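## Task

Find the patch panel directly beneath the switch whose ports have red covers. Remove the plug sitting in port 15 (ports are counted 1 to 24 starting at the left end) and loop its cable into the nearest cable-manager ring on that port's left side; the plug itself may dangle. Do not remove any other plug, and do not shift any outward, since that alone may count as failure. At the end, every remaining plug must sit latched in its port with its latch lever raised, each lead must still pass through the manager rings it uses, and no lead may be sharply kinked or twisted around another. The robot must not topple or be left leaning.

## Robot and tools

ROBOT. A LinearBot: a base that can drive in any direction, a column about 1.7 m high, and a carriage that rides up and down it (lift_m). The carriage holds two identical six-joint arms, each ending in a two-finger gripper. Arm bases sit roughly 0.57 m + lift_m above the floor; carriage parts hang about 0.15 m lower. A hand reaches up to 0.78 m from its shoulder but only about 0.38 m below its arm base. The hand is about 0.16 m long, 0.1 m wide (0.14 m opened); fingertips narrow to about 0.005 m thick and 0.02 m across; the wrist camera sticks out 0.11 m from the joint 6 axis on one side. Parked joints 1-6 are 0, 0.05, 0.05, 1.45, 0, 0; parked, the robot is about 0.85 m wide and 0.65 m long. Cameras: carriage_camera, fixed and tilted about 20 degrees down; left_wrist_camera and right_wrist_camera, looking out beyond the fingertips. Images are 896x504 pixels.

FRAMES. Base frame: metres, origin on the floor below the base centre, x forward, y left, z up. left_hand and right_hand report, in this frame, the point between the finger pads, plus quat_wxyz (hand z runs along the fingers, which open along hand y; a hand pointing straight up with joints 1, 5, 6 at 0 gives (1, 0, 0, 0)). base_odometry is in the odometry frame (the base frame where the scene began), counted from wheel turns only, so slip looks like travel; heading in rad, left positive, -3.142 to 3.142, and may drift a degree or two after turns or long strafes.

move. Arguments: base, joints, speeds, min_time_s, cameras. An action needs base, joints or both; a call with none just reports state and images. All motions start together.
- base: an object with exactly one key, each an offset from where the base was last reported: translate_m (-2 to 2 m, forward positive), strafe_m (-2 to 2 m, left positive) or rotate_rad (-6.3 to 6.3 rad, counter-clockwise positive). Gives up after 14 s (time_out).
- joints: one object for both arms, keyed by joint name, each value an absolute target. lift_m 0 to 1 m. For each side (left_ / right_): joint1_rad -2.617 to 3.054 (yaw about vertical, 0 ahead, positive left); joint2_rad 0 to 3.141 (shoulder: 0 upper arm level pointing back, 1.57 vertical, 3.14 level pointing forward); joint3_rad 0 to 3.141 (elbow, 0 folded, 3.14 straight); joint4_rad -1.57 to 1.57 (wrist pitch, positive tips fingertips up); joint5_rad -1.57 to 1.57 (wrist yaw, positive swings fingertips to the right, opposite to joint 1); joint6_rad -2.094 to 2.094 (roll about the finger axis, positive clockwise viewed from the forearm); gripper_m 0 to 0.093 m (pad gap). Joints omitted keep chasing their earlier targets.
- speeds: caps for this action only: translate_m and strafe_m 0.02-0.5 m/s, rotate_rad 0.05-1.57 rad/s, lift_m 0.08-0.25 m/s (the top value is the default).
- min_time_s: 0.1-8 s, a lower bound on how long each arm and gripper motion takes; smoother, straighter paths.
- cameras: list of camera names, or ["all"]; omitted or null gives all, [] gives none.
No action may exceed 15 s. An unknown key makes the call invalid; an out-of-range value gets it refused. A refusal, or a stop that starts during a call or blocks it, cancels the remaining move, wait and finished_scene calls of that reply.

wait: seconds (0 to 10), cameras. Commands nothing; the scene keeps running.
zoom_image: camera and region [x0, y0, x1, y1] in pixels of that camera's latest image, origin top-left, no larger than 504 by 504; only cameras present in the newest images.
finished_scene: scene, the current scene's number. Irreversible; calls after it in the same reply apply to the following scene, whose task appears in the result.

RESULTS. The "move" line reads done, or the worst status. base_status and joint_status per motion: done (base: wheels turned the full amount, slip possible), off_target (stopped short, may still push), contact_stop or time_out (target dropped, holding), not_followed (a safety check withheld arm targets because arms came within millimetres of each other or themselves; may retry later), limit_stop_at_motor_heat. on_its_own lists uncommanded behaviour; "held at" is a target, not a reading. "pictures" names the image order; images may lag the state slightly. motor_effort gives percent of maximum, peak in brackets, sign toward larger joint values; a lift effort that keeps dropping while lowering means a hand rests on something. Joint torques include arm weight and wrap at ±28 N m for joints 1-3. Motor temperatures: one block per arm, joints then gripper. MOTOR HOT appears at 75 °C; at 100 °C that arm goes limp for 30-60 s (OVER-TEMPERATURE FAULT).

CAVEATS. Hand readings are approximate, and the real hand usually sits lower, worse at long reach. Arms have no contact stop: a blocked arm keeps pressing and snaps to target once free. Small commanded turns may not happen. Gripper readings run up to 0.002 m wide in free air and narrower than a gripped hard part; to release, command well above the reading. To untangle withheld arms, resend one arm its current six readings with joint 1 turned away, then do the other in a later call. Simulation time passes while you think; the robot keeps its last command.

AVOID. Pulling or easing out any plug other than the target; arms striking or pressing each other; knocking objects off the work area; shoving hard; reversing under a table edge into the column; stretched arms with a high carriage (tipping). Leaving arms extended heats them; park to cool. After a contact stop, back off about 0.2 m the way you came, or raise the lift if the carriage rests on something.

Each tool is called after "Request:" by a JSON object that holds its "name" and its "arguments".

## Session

Request:
{"name": "move", "arguments": {"cameras": ["all"]}}

Scene clock: 0.00 s.
Joint torques (N m): no reading
Motor temperatures (°C): left_arm=[32 30 40 35 29 27 30] | right_arm=[31 33 41 39 28 28 27]
base_odometry: x=+0.000 y=+0.000 heading=+0.000
base_status: not commanded
joint_positions: lift_m=+0.300 left_joint1_rad=-0.007 left_joint2_rad=+0.050 left_joint3_rad=+0.059 left_joint4_rad=+1.465 left_joint5_rad=+0.028 left_joint6_rad=-0.029 left_gripper_m=+0.09396 right_joint1_rad=+0.017 right_joint2_rad=+0.052 right_joint3_rad=+0.056 right_joint4_rad=+1.418 right_joint5_rad=-0.009 right_joint6_rad=+0.027 right_gripper_m=+0.09396
joint_status: not commanded
motor_effort: lift_m=+39 drive_wheels=+0
left_hand: x=+0.2514 y=+0.3148 z=+1.3177 quat_wxyz=(+0.999, +0.014, +0.048, -0.019) (m; base frame)
right_hand: x=+0.2646 y=-0.3176 z=+1.3153 quat_wxyz=(+0.997, -0.004, +0.074, +0.023) (m; base frame)
pictures: carriage_camera, left_wrist_camera, right_wrist_camera

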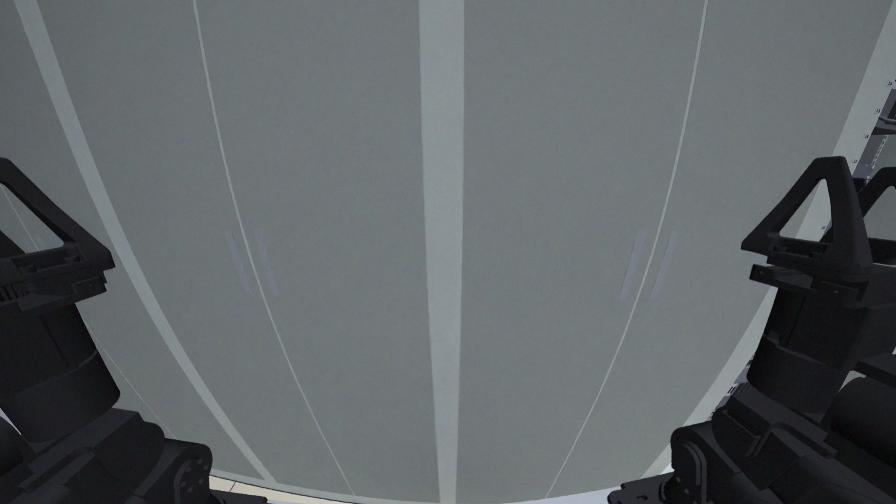

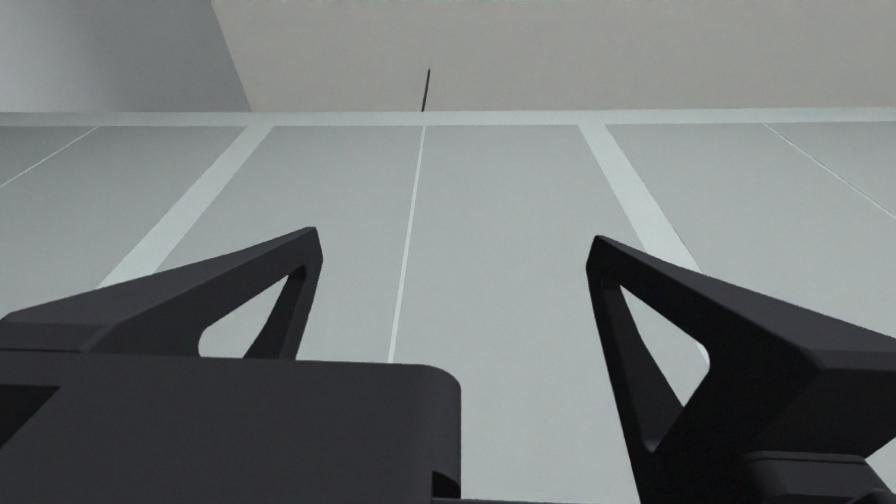

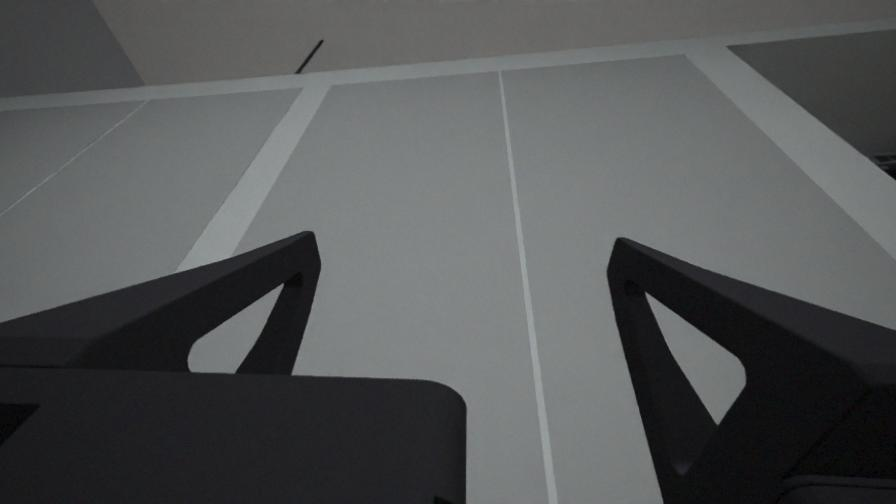

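Request:
{"name": "move", "arguments": {"base": {"translate_m": -0.32}, "speeds": {"translate_m": 0.3}, "cameras": ["carriage_camera"]}}

Scene clock: 4.00 s.
Joint torques (N m): left_arm=[-0.54 4.82 5.86 -0.23 0.03 0.03] | right_arm=[0.21 3.78 6.27 -0.29 0.02 -0.16]
Motor temperatures (°C): left_arm=[32 30 40 35 29 27 30] | right_arm=[31 33 41 39 28 28 27]
move: done
base_odometry: x=-0.320 y=+0.000 heading=+0.000
base_status: done
joint_positions: lift_m=+0.300 left_joint1_rad=-0.007 left_joint2_rad=+0.050 left_joint3_rad=+0.059 left_joint4_rad=+1.465 left_joint5_rad=+0.028 left_joint6_rad=-0.029 left_gripper_m=+0.09396 right_joint1_rad=+0.017 right_joint2_rad=+0.052 right_joint3_rad=+0.056 right_joint4_rad=+1.419 right_joint5_rad=-0.009 right_joint6_rad=+0.027 right_gripper_m=+0.09396
joint_status: not commanded
motor_effort: lift_m=+39(40) drive_wheels=-1(12)
left_hand: x=+0.2514 y=+0.3148 z=+1.3177 quat_wxyz=(+0.999, +0.014, +0.048, -0.019) (m; base frame)
right_hand: x=+0.2644 y=-0.3176 z=+1.3153 quat_wxyz=(+0.997, -0.004, +0.074, +0.023) (m; base frame)
pictures: carriage_camera

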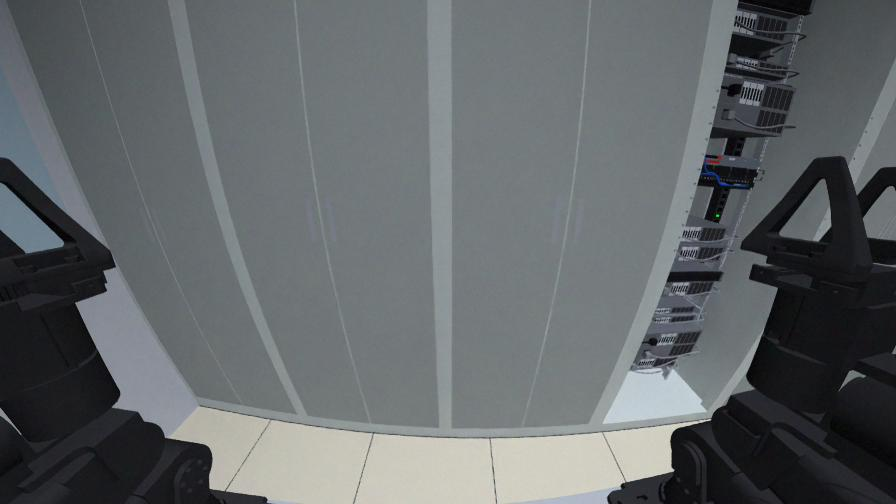

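Request:
{"name": "zoom_image", "arguments": {"camera": "carriage_camera", "region": [620, 120, 800, 260]}}

Scaled by 2.800 from the camera's 896x504 image, which has a finer 1280x720 frame.

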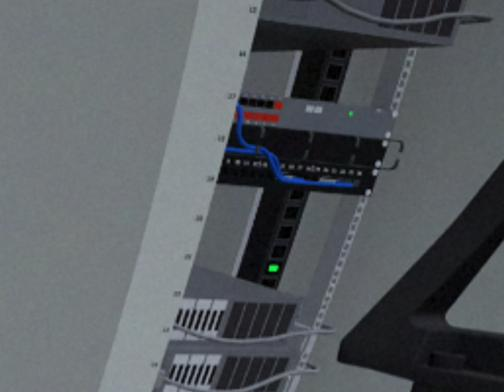

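Request:
{"name": "move", "arguments": {"base": {"strafe_m": -1.05}, "joints": {"lift_m": 0.38}, "speeds": {"strafe_m": 0.35, "lift_m": 0.15}, "cameras": ["carriage_camera", "left_wrist_camera"]}}

Request:
{"name": "zoom_image", "arguments": {"camera": "carriage_camera", "region": [340, 130, 560, 300]}}

Scene clock: 10.03 s.
Joint torques (N m): left_arm=[-0.53 4.9 5.94 -0.23 0.06 0.05] | right_arm=[0.12 3.77 6.28 -0.3 0.02 -0.17]
Motor temperatures (°C): left_arm=[32 31 40 35 29 27 30] | right_arm=[30 33 41 38 28 28 27]
move: done
base_odometry: x=-0.321 y=-1.050 heading=+0.000
base_status: done
joint_positions: lift_m=+0.380 left_joint1_rad=-0.007 left_joint2_rad=+0.050 left_joint3_rad=+0.059 left_joint4_rad=+1.465 left_joint5_rad=+0.028 left_joint6_rad=-0.029 left_gripper_m=+0.09396 right_joint1_rad=+0.017 right_joint2_rad=+0.052 right_joint3_rad=+0.056 right_joint4_rad=+1.419 right_joint5_rad=-0.009 right_joint6_rad=+0.027 right_gripper_m=+0.09396
joint_status: all done
motor_effort: lift_m=+38(47) drive_wheels=-2(13)
left_hand: x=+0.2514 y=+0.3148 z=+1.3977 quat_wxyz=(+0.999, +0.013, +0.048, -0.019) (m; base frame)
right_hand: x=+0.2644 y=-0.3176 z=+1.3953 quat_wxyz=(+0.997, -0.004, +0.074, +0.023) (m; base frame)
pictures: carriage_camera, left_wrist_camera

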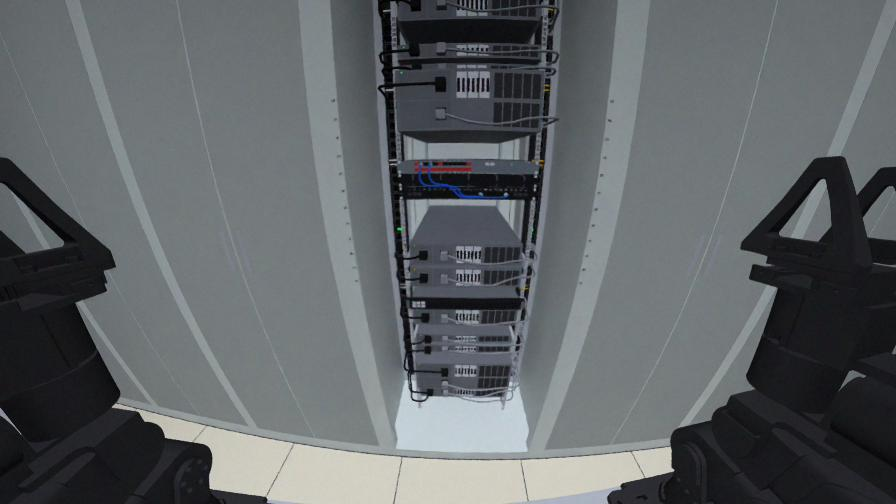

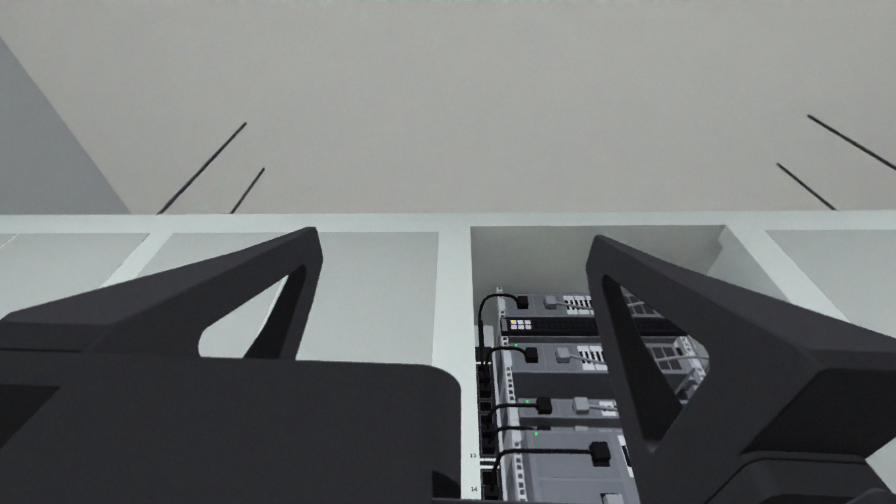

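Scaled by 2.291 from the camera's 896x504 image, which has a finer 1280x720 frame.

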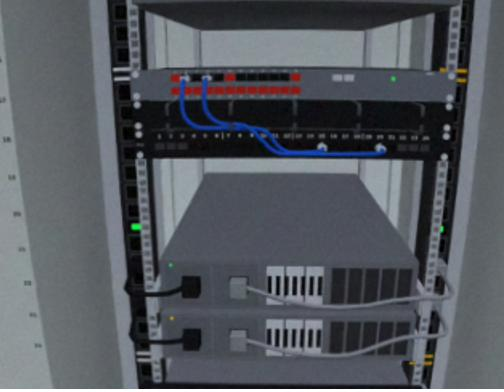

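Request:
{"name": "move", "arguments": {"joints": {"right_joint1_rad": 0.535, "right_joint2_rad": 1.650, "right_joint3_rad": 1.306, "right_joint4_rad": 0.336, "right_joint5_rad": 0.535, "right_joint6_rad": 0.0, "right_gripper_m": 0.09}, "min_time_s": 2.5, "cameras": ["right_wrist_camera", "carriage_camera"]}}

Request:
{"name": "zoom_image", "arguments": {"camera": "right_wrist_camera", "region": [200, 60, 680, 320]}}

Scene clock: 17.03 s.
Joint torques (N m): left_arm=[-0.59 4.79 5.94 -0.24 0.05 0.06] | right_arm=[0.76 -7.5 10.63 1.95 0.1 -0.31]
Motor temperatures (°C): left_arm=[32 31 41 35 29 27 30] | right_arm=[30 34 42 38 28 28 27]
move: done
base_odometry: x=-0.321 y=-1.050 heading=+0.000
base_status: not commanded
joint_positions: lift_m=+0.380 left_joint1_rad=-0.007 left_joint2_rad=+0.050 left_joint3_rad=+0.059 left_joint4_rad=+1.465 left_joint5_rad=+0.028 left_joint6_rad=-0.029 left_gripper_m=+0.09396 right_joint1_rad=+0.529 right_joint2_rad=+1.637 right_joint3_rad=+1.279 right_joint4_rad=+0.354 right_joint5_rad=+0.525 right_joint6_rad=+0.013 right_gripper_m=+0.09009
joint_status: all done
motor_effort: lift_m=+38(39) drive_wheels=-3(4)
left_hand: x=+0.2514 y=+0.3148 z=+1.3977 quat_wxyz=(+0.999, +0.013, +0.048, -0.019) (m; base frame)
right_hand: x=+0.7113 y=-0.1362 z=+1.3107 quat_wxyz=(+0.706, +0.002, +0.708, +0.006) (m; base frame)
pictures: carriage_camera, right_wrist_camera

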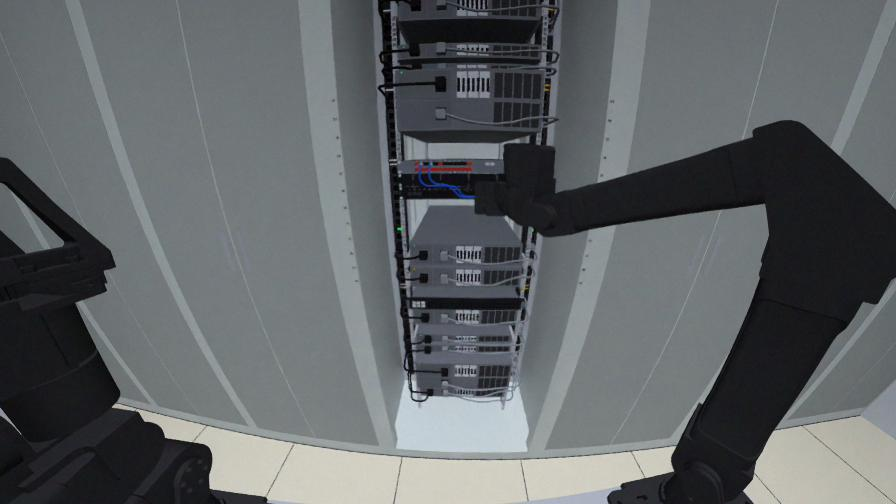

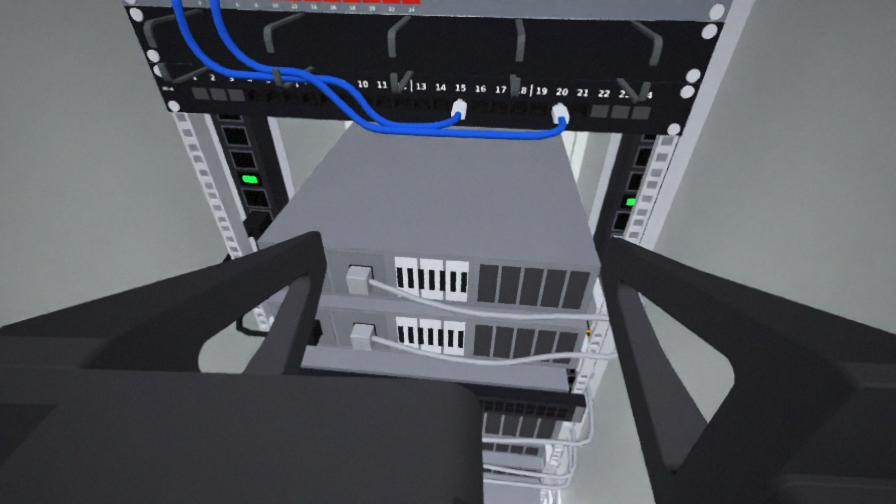

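Scaled by 1.050 from the camera's 896x504 image, which has a finer 1280x720 frame.

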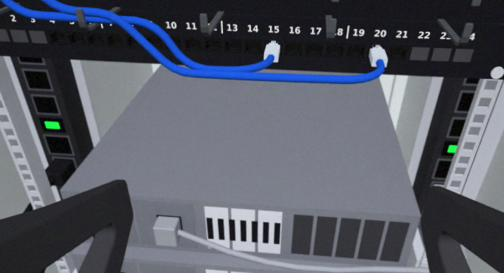

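Request:
{"name": "zoom_image", "arguments": {"camera": "right_wrist_camera", "region": [420, 60, 620, 160]}}

Request:
{"name": "zoom_image", "arguments": {"camera": "right_wrist_camera", "region": [320, 60, 520, 160]}}

Request:
{"name": "zoom_image", "arguments": {"camera": "right_wrist_camera", "region": [130, 0, 400, 150]}}

Scaled by 2.520 from the camera's 896x504 image, which has a finer 1280x720 frame.

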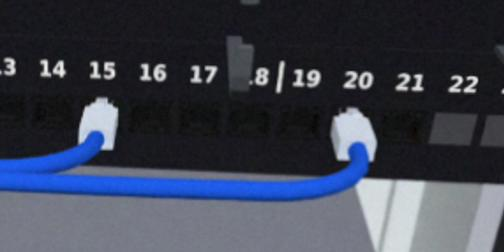

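Scaled by 2.520 from the camera's 896x504 image, which has a finer 1280x720 frame.

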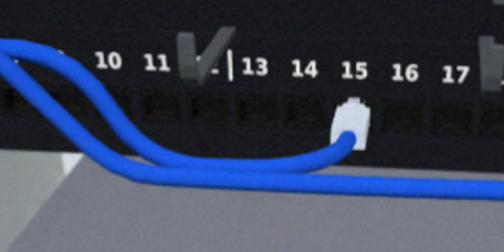

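Scaled by 1.867 from the camera's 896x504 image, which has a finer 1280x720 frame.

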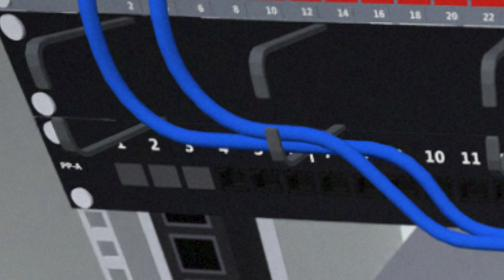

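Request:
{"name": "move", "arguments": {"base": {"translate_m": 0.13}, "joints": {"lift_m": 0.355, "right_joint6_rad": -1.58, "left_joint1_rad": -0.925, "left_joint2_rad": 1.535, "left_joint3_rad": 1.97, "left_joint4_rad": -0.66, "left_joint5_rad": -0.401, "left_joint6_rad": 0.0, "left_gripper_m": 0.085}, "speeds": {"translate_m": 0.1}, "min_time_s": 3.0, "cameras": ["left_wrist_camera", "right_wrist_camera", "carriage_camera"]}}

Request:
{"name": "zoom_image", "arguments": {"camera": "right_wrist_camera", "region": [320, 0, 640, 320]}}

Request:
{"name": "zoom_image", "arguments": {"camera": "left_wrist_camera", "region": [240, 40, 560, 240]}}

Scene clock: 23.10 s.
Joint torques (N m): left_arm=[-0.91 -6.69 9.74 2.15 -0.16 0.14] | right_arm=[0.59 -8.51 9.58 2.18 0.1 -0.2]
Motor temperatures (°C): left_arm=[32 31 41 35 29 27 30] | right_arm=[30 35 43 40 28 28 27]
move: done
base_odometry: x=-0.191 y=-1.050 heading=-0.001
base_status: done
joint_positions: lift_m=+0.355 left_joint1_rad=-0.920 left_joint2_rad=+1.522 left_joint3_rad=+1.940 left_joint4_rad=-0.645 left_joint5_rad=-0.391 left_joint6_rad=-0.008 left_gripper_m=+0.08507 right_joint1_rad=+0.531 right_joint2_rad=+1.645 right_joint3_rad=+1.292 right_joint4_rad=+0.341 right_joint5_rad=+0.528 right_joint6_rad=-1.565 right_gripper_m=+0.09009
joint_status: all done
motor_effort: lift_m=+40(41) drive_wheels=-5(10)
left_hand: x=+0.5419 y=+0.0145 z=+1.4180 quat_wxyz=(+0.614, +0.230, +0.743, -0.137) (m; base frame)
right_hand: x=+0.7130 y=-0.1347 z=+1.2845 quat_wxyz=(+0.498, -0.504, +0.502, -0.497) (m; base frame)
pictures: carriage_camera, left_wrist_camera, right_wrist_camera

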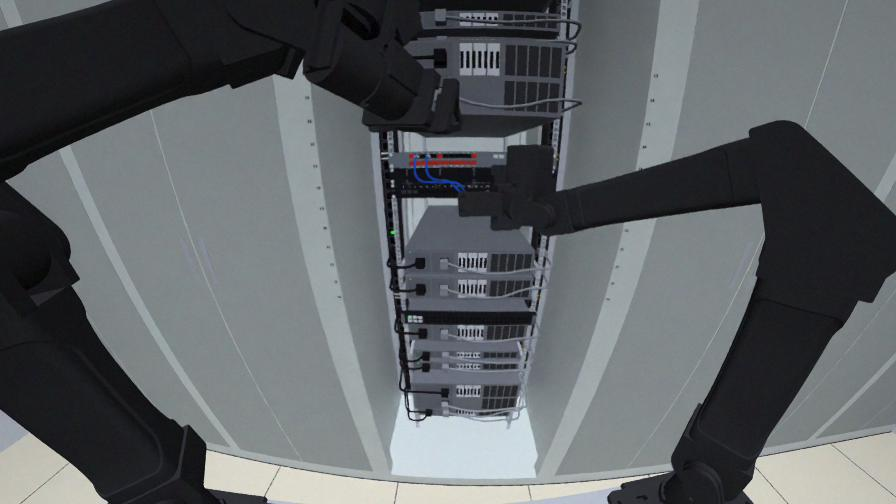

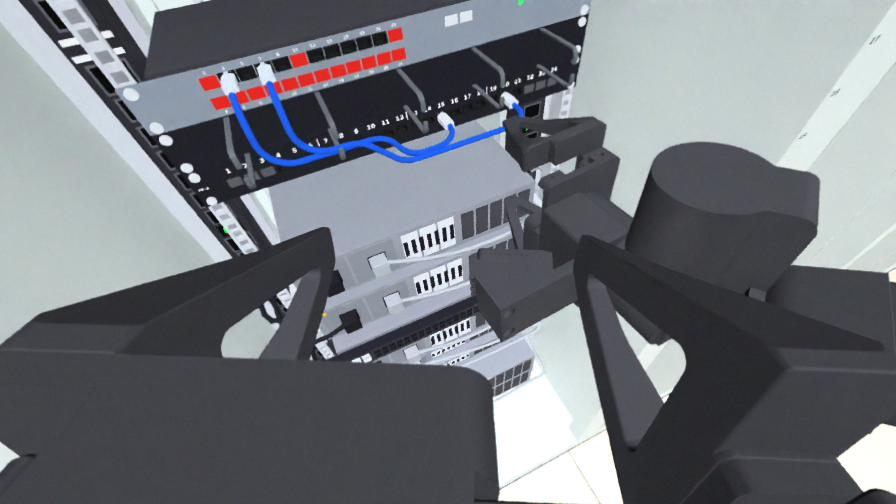

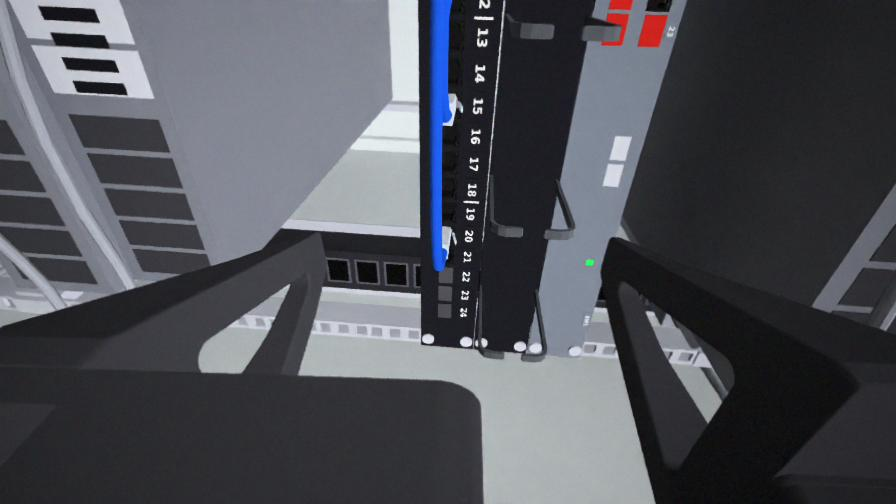

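Scaled by 1.575 from the camera's 896x504 image, which has a finer 1280x720 frame.

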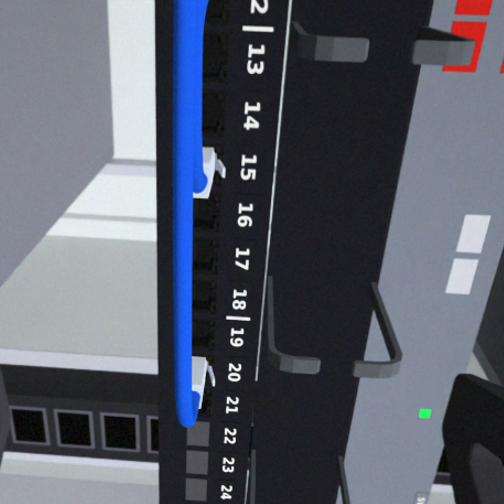

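Scaled by 1.575 from the camera's 896x504 image, which has a finer 1280x720 frame.

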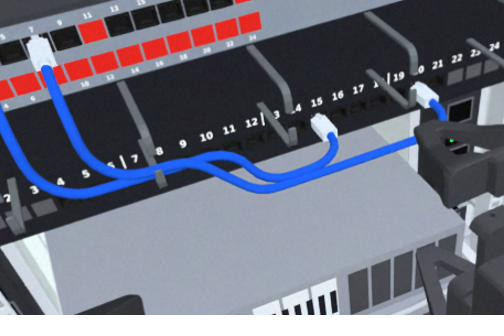

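Request:
{"name": "zoom_image", "arguments": {"camera": "left_wrist_camera", "region": [280, 100, 480, 180]}}

Request:
{"name": "zoom_image", "arguments": {"camera": "left_wrist_camera", "region": [400, 80, 540, 180]}}

Request:
{"name": "zoom_image", "arguments": {"camera": "right_wrist_camera", "region": [400, 50, 500, 150]}}

Scaled by 2.520 from the camera's 896x504 image, which has a finer 1280x720 frame.

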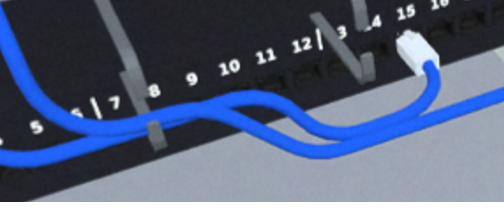

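Scaled by 3.600 from the camera's 896x504 image, which has a finer 1280x720 frame.

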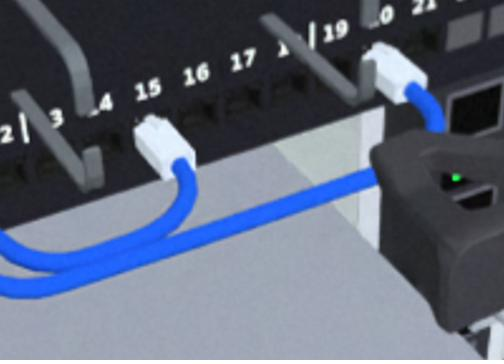

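Scaled by 5.040 from the camera's 896x504 image, which has a finer 1280x720 frame.

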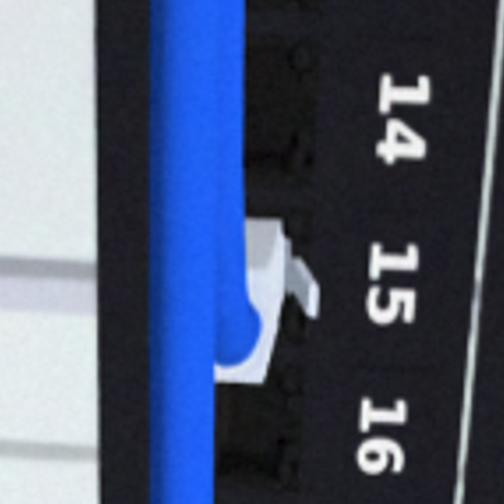

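Request:
{"name": "move", "arguments": {"base": {"translate_m": -0.036}, "joints": {"right_joint1_rad": 0.452, "right_joint2_rad": 1.8965, "right_joint3_rad": 1.5524, "right_joint4_rad": 0.335, "right_joint5_rad": 0.452, "right_joint6_rad": 1.582, "right_gripper_m": 0.03}, "speeds": {"translate_m": 0.05}, "min_time_s": 2.0, "cameras": ["left_wrist_camera", "right_wrist_camera"]}}

Request:
{"name": "zoom_image", "arguments": {"camera": "right_wrist_camera", "region": [320, 60, 620, 360]}}

Request:
{"name": "zoom_image", "arguments": {"camera": "left_wrist_camera", "region": [320, 60, 560, 220]}}

Scene clock: 49.40 s.
Joint torques (N m): left_arm=[-0.84 -6.94 9.61 2.13 -0.11 0.13] | right_arm=[-0.43 -9.35 10.62 2.08 -0.06 -0.1]
Motor temperatures (°C): left_arm=[32 32 47 38 29 27 30] | right_arm=[30 38 46 42 28 28 27]
move: done
base_odometry: x=-0.227 y=-1.050 heading=-0.001
base_status: done
joint_positions: lift_m=+0.355 left_joint1_rad=-0.922 left_joint2_rad=+1.525 left_joint3_rad=+1.940 left_joint4_rad=-0.649 left_joint5_rad=-0.394 left_joint6_rad=-0.007 left_gripper_m=+0.08507 right_joint1_rad=+0.459 right_joint2_rad=+1.878 right_joint3_rad=+1.525 right_joint4_rad=+0.341 right_joint5_rad=+0.462 right_joint6_rad=+1.567 right_gripper_m=+0.03009
joint_status: all done
motor_effort: lift_m=+40(40) drive_wheels=+0(14)
left_hand: x=+0.5421 y=+0.0136 z=+1.4159 quat_wxyz=(+0.612, +0.231, +0.744, -0.135) (m; base frame)
right_hand: x=+0.7795 y=-0.1323 z=+1.2732 quat_wxyz=(+0.500, +0.501, +0.504, +0.495) (m; base frame)
pictures: left_wrist_camera, right_wrist_camera

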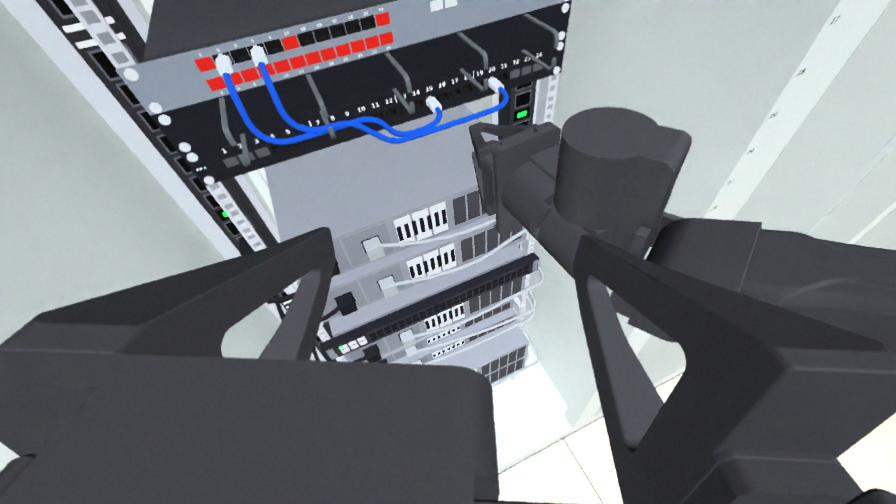

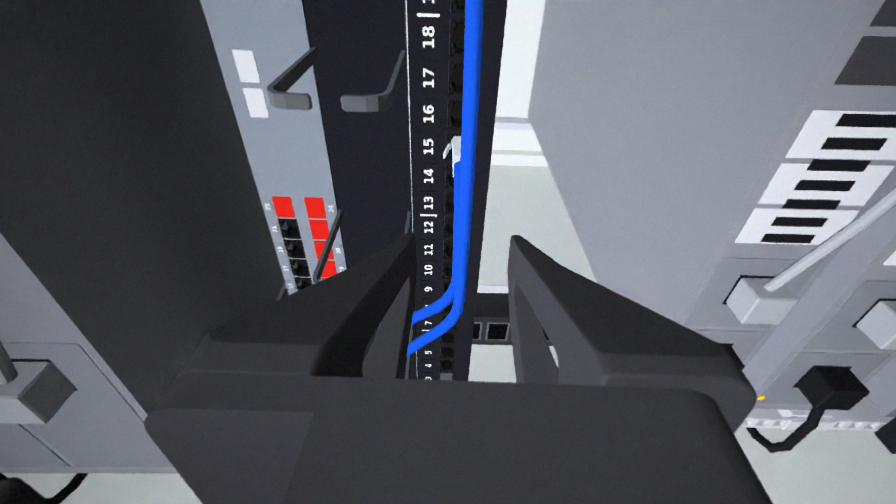

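Scaled by 1.680 from the camera's 896x504 image, which has a finer 1280x720 frame.

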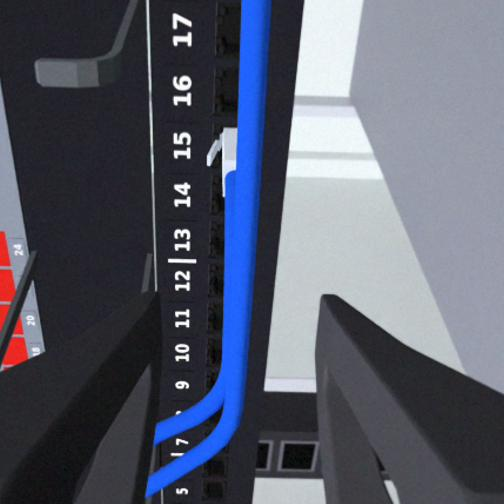

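Scaled by 2.100 from the camera's 896x504 image, which has a finer 1280x720 frame.

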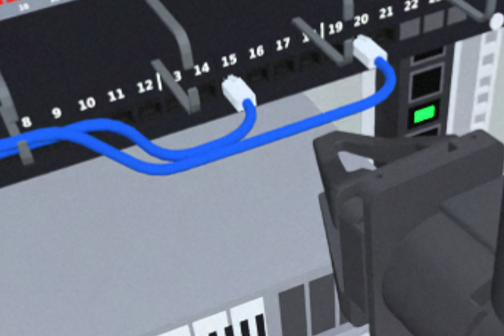

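I'll get the current state and camera images before continuing.

Request:
{"name": "move", "arguments": {"cameras": ["all"]}}

Scene clock: 51.27 s.
Joint torques (N m): left_arm=[-0.83 -7.06 9.74 2.13 -0.1 0.11] | right_arm=[-0.42 -9.37 10.61 2.08 -0.05 -0.11]
Motor temperatures (°C): left_arm=[32 32 48 38 29 27 30] | right_arm=[30 38 46 42 28 28 27]
base_odometry: x=-0.227 y=-1.050 heading=-0.001
base_status: done
joint_positions: lift_m=+0.355 left_joint1_rad=-0.922 left_joint2_rad=+1.525 left_joint3_rad=+1.940 left_joint4_rad=-0.649 left_joint5_rad=-0.394 left_joint6_rad=-0.007 left_gripper_m=+0.08507 right_joint1_rad=+0.459 right_joint2_rad=+1.878 right_joint3_rad=+1.525 right_joint4_rad=+0.341 right_joint5_rad=+0.461 right_joint6_rad=+1.569 right_gripper_m=+0.03009
joint_status: all done
motor_effort: lift_m=+40(40) drive_wheels=+2(14)
left_hand: x=+0.5421 y=+0.0136 z=+1.4159 quat_wxyz=(+0.612, +0.231, +0.744, -0.135) (m; base frame)
right_hand: x=+0.7795 y=-0.1322 z=+1.2732 quat_wxyz=(+0.500, +0.501, +0.504, +0.495) (m; base frame)
pictures: carriage_camera, left_wrist_camera, right_wrist_camera

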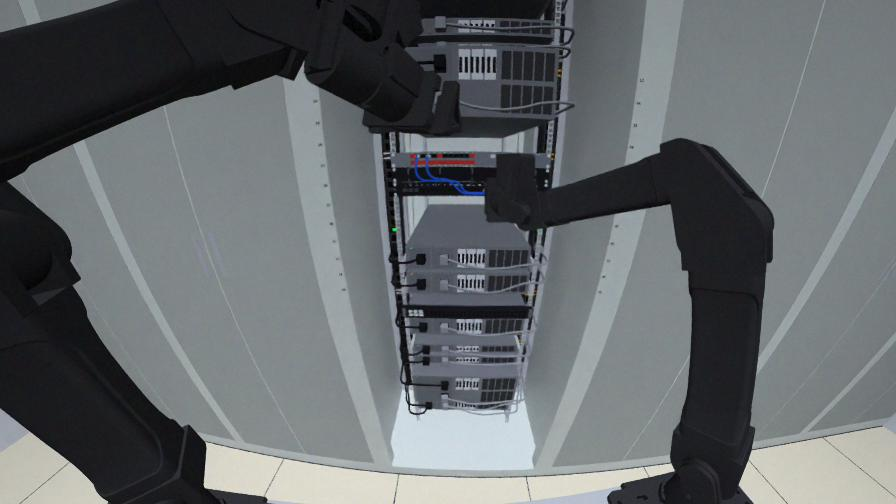

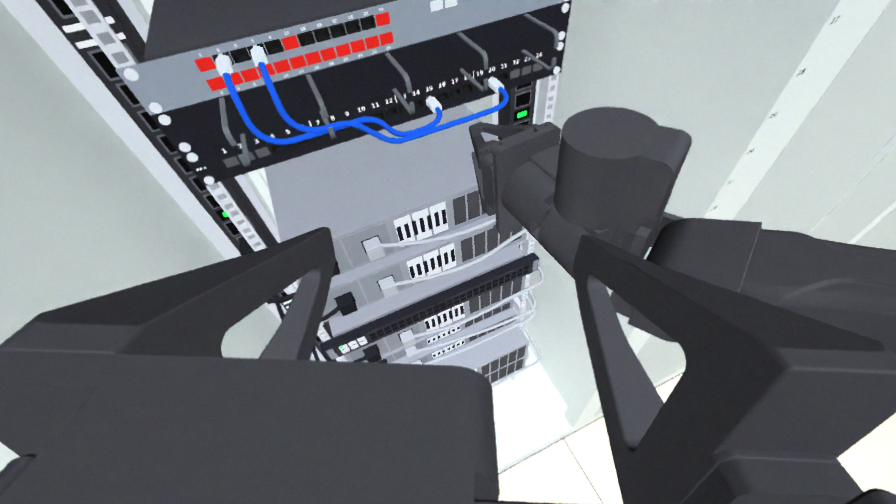

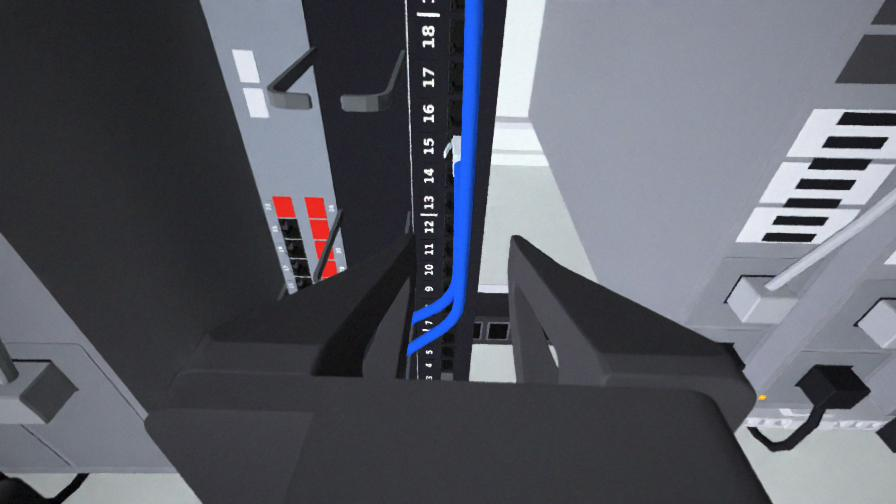

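Request:
{"name": "zoom_image", "arguments": {"camera": "right_wrist_camera", "region": [330, 60, 600, 380]}}

Request:
{"name": "zoom_image", "arguments": {"camera": "left_wrist_camera", "region": [180, 20, 600, 240]}}

Scaled by 1.575 from the camera's 896x504 image, which has a finer 1280x720 frame.

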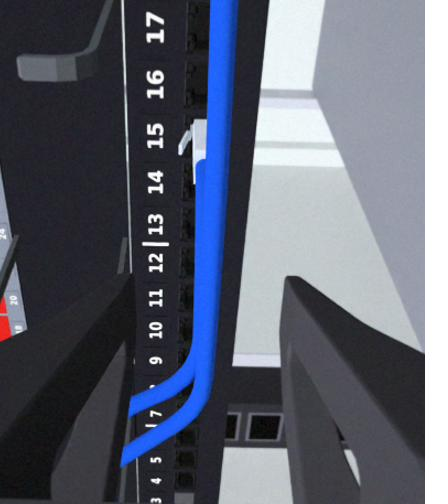

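Scaled by 1.200 from the camera's 896x504 image, which has a finer 1280x720 frame.

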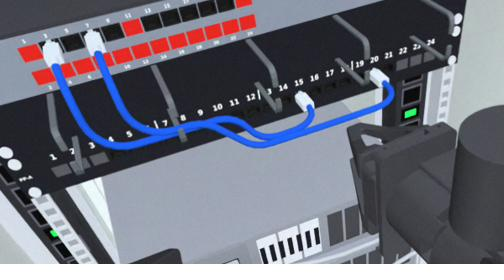

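Request:
{"name": "zoom_image", "arguments": {"camera": "right_wrist_camera", "region": [410, 110, 530, 250]}}

Scaled by 3.600 from the camera's 896x504 image, which has a finer 1280x720 frame.

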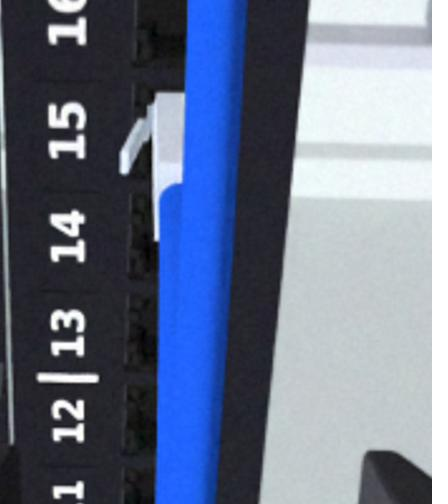

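Request:
{"name": "move", "arguments": {"joints": {"lift_m": 0.358, "left_joint1_rad": -0.821, "left_joint2_rad": 1.789, "left_joint3_rad": 1.513, "left_joint4_rad": 0.271, "left_joint5_rad": -0.472, "left_joint6_rad": -1.583, "left_gripper_m": 0.03}, "min_time_s": 3, "cameras": ["all"]}}

Scene clock: 69.07 s.
Joint torques (N m): left_arm=[-0.01 -10.74 6.31 2.21 -0.09 0.08] | right_arm=[-0.44 -9.65 10.4 2.08 -0.05 -0.11]
Motor temperatures (°C): left_arm=[32 34 48 39 29 27 30] | right_arm=[30 39 48 42 28 28 27]
move: done
base_odometry: x=-0.227 y=-1.050 heading=-0.001
base_status: not commanded
joint_positions: lift_m=+0.358 left_joint1_rad=-0.827 left_joint2_rad=+1.770 left_joint3_rad=+1.533 left_joint4_rad=+0.265 left_joint5_rad=-0.462 left_joint6_rad=-1.573 left_gripper_m=+0.03008 right_joint1_rad=+0.459 right_joint2_rad=+1.881 right_joint3_rad=+1.528 right_joint4_rad=+0.341 right_joint5_rad=+0.460 right_joint6_rad=+1.569 right_gripper_m=+0.03009
joint_status: all done
motor_effort: lift_m=+40(46) drive_wheels=+1(2)
left_hand: x=+0.6574 y=-0.0346 z=+1.3215 quat_wxyz=(+0.402, -0.400, +0.572, -0.593) (m; base frame)
right_hand: x=+0.7801 y=-0.1317 z=+1.2760 quat_wxyz=(+0.499, +0.501, +0.504, +0.495) (m; base frame)
pictures: carriage_camera, left_wrist_camera, right_wrist_camera

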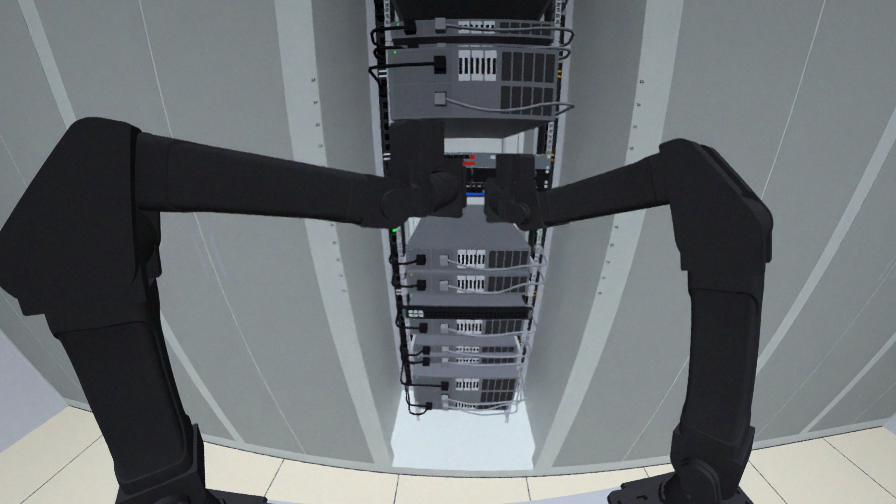

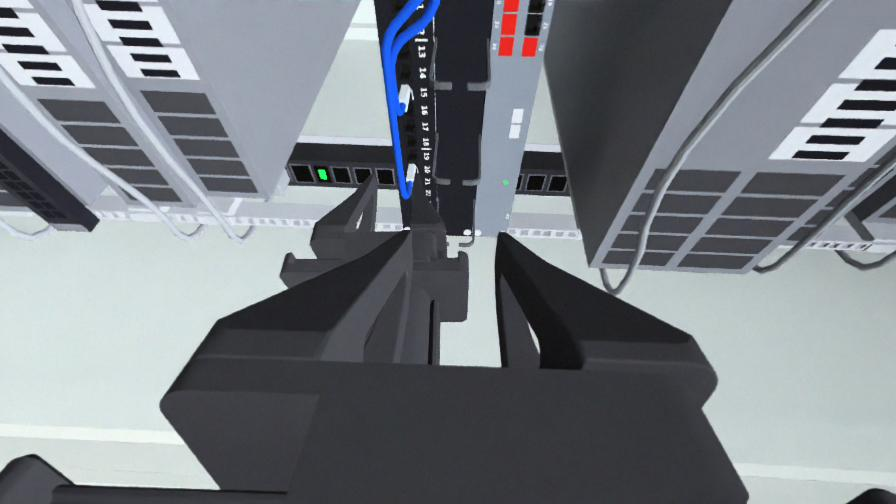

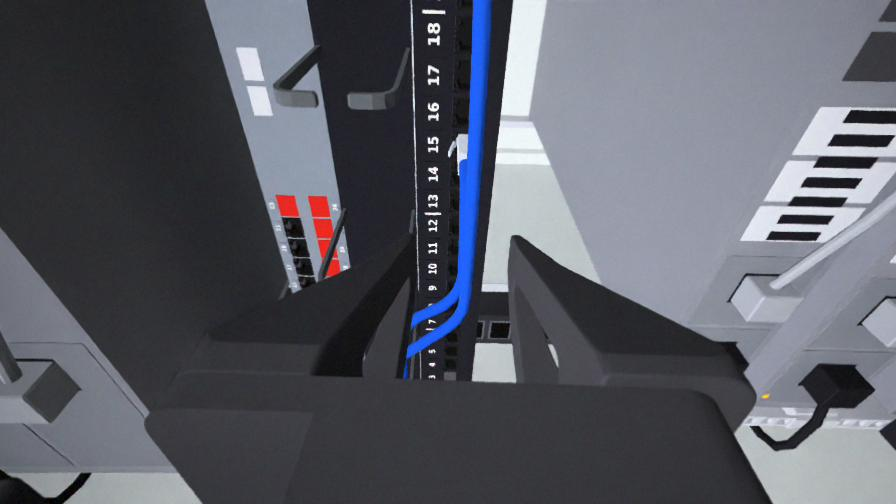

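Request:
{"name": "move", "arguments": {"joints": {"left_joint1_rad": -0.716, "left_joint2_rad": 2.106, "left_joint3_rad": 1.874, "left_joint4_rad": 0.223, "left_joint5_rad": -0.367, "left_joint6_rad": -1.583, "left_gripper_m": 0.02}, "min_time_s": 3, "cameras": ["left_wrist_camera", "right_wrist_camera"]}}

Scene clock: 72.97 s.
Joint torques (N m): left_arm=[0.01 -13.48 11.34 2.07 0.18 0.07] | right_arm=[-0.43 -9.63 10.4 2.09 -0.04 -0.11]
Motor temperatures (°C): left_arm=[32 35 49 39 29 27 30] | right_arm=[30 40 49 42 28 28 27]
move: done
base_odometry: x=-0.227 y=-1.050 heading=-0.001
base_status: not commanded
joint_positions: lift_m=+0.358 left_joint1_rad=-0.722 left_joint2_rad=+2.083 left_joint3_rad=+1.840 left_joint4_rad=+0.236 left_joint5_rad=-0.377 left_joint6_rad=-1.575 left_gripper_m=+0.02007 right_joint1_rad=+0.459 right_joint2_rad=+1.881 right_joint3_rad=+1.528 right_joint4_rad=+0.341 right_joint5_rad=+0.460 right_joint6_rad=+1.569 right_gripper_m=+0.03009
joint_status: all done
motor_effort: lift_m=+40(40) drive_wheels=+1(2)
left_hand: x=+0.7457 y=-0.0525 z=+1.2837 quat_wxyz=(+0.405, -0.409, +0.579, -0.577) (m; base frame)
right_hand: x=+0.7801 y=-0.1317 z=+1.2760 quat_wxyz=(+0.499, +0.501, +0.504, +0.495) (m; base frame)
pictures: left_wrist_camera, right_wrist_camera

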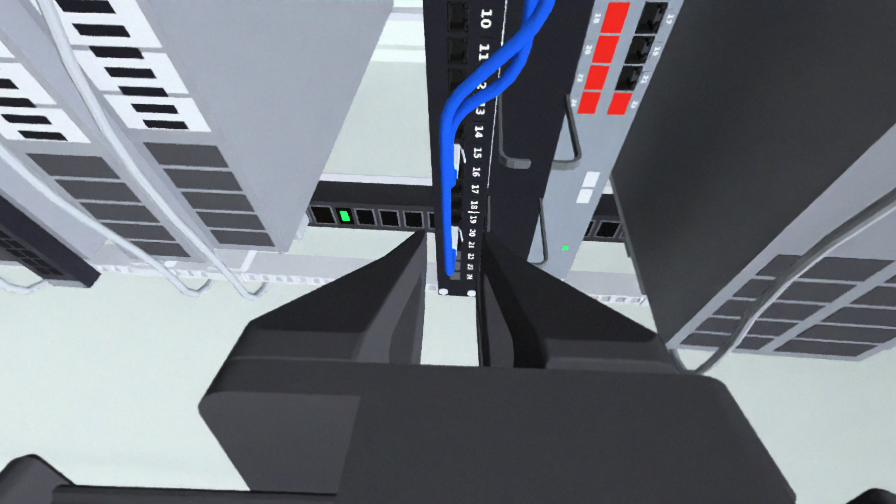

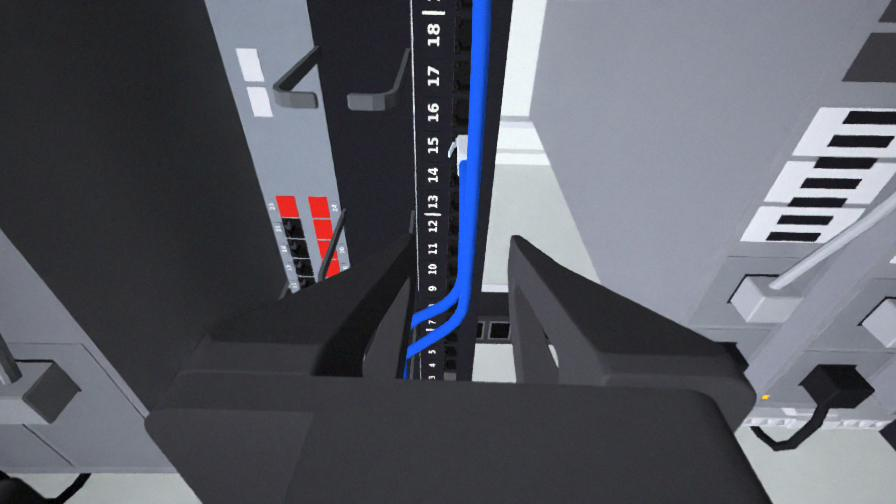

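Request:
{"name": "zoom_image", "arguments": {"camera": "left_wrist_camera", "region": [380, 0, 620, 260]}}

Scaled by 1.938 from the camera's 896x504 image, which has a finer 1280x720 frame.

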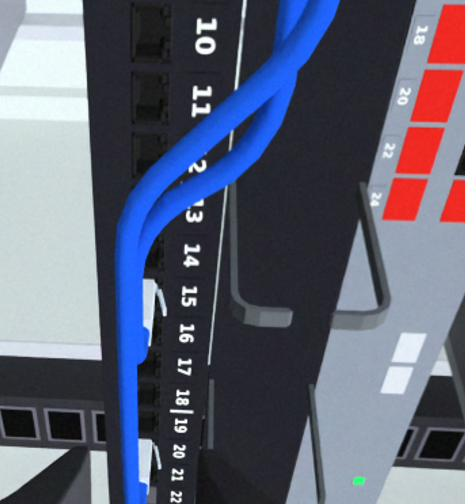

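Request:
{"name": "zoom_image", "arguments": {"camera": "left_wrist_camera", "region": [425, 0, 575, 150]}}

Scaled by 3.360 from the camera's 896x504 image, which has a finer 1280x720 frame.

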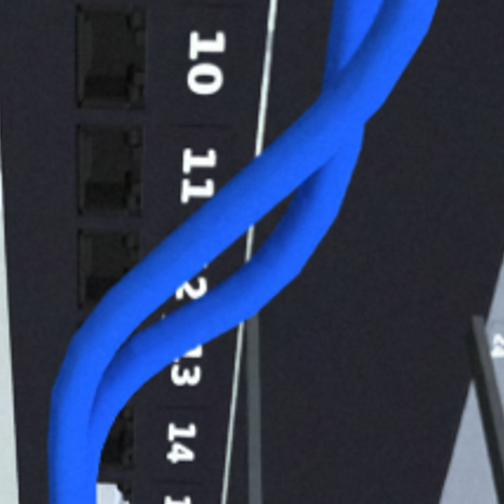

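Request:
{"name": "zoom_image", "arguments": {"camera": "right_wrist_camera", "region": [390, 230, 500, 390]}}

Scaled by 3.150 from the camera's 896x504 image, which has a finer 1280x720 frame.

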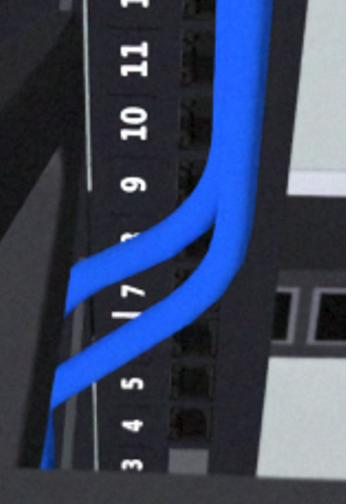

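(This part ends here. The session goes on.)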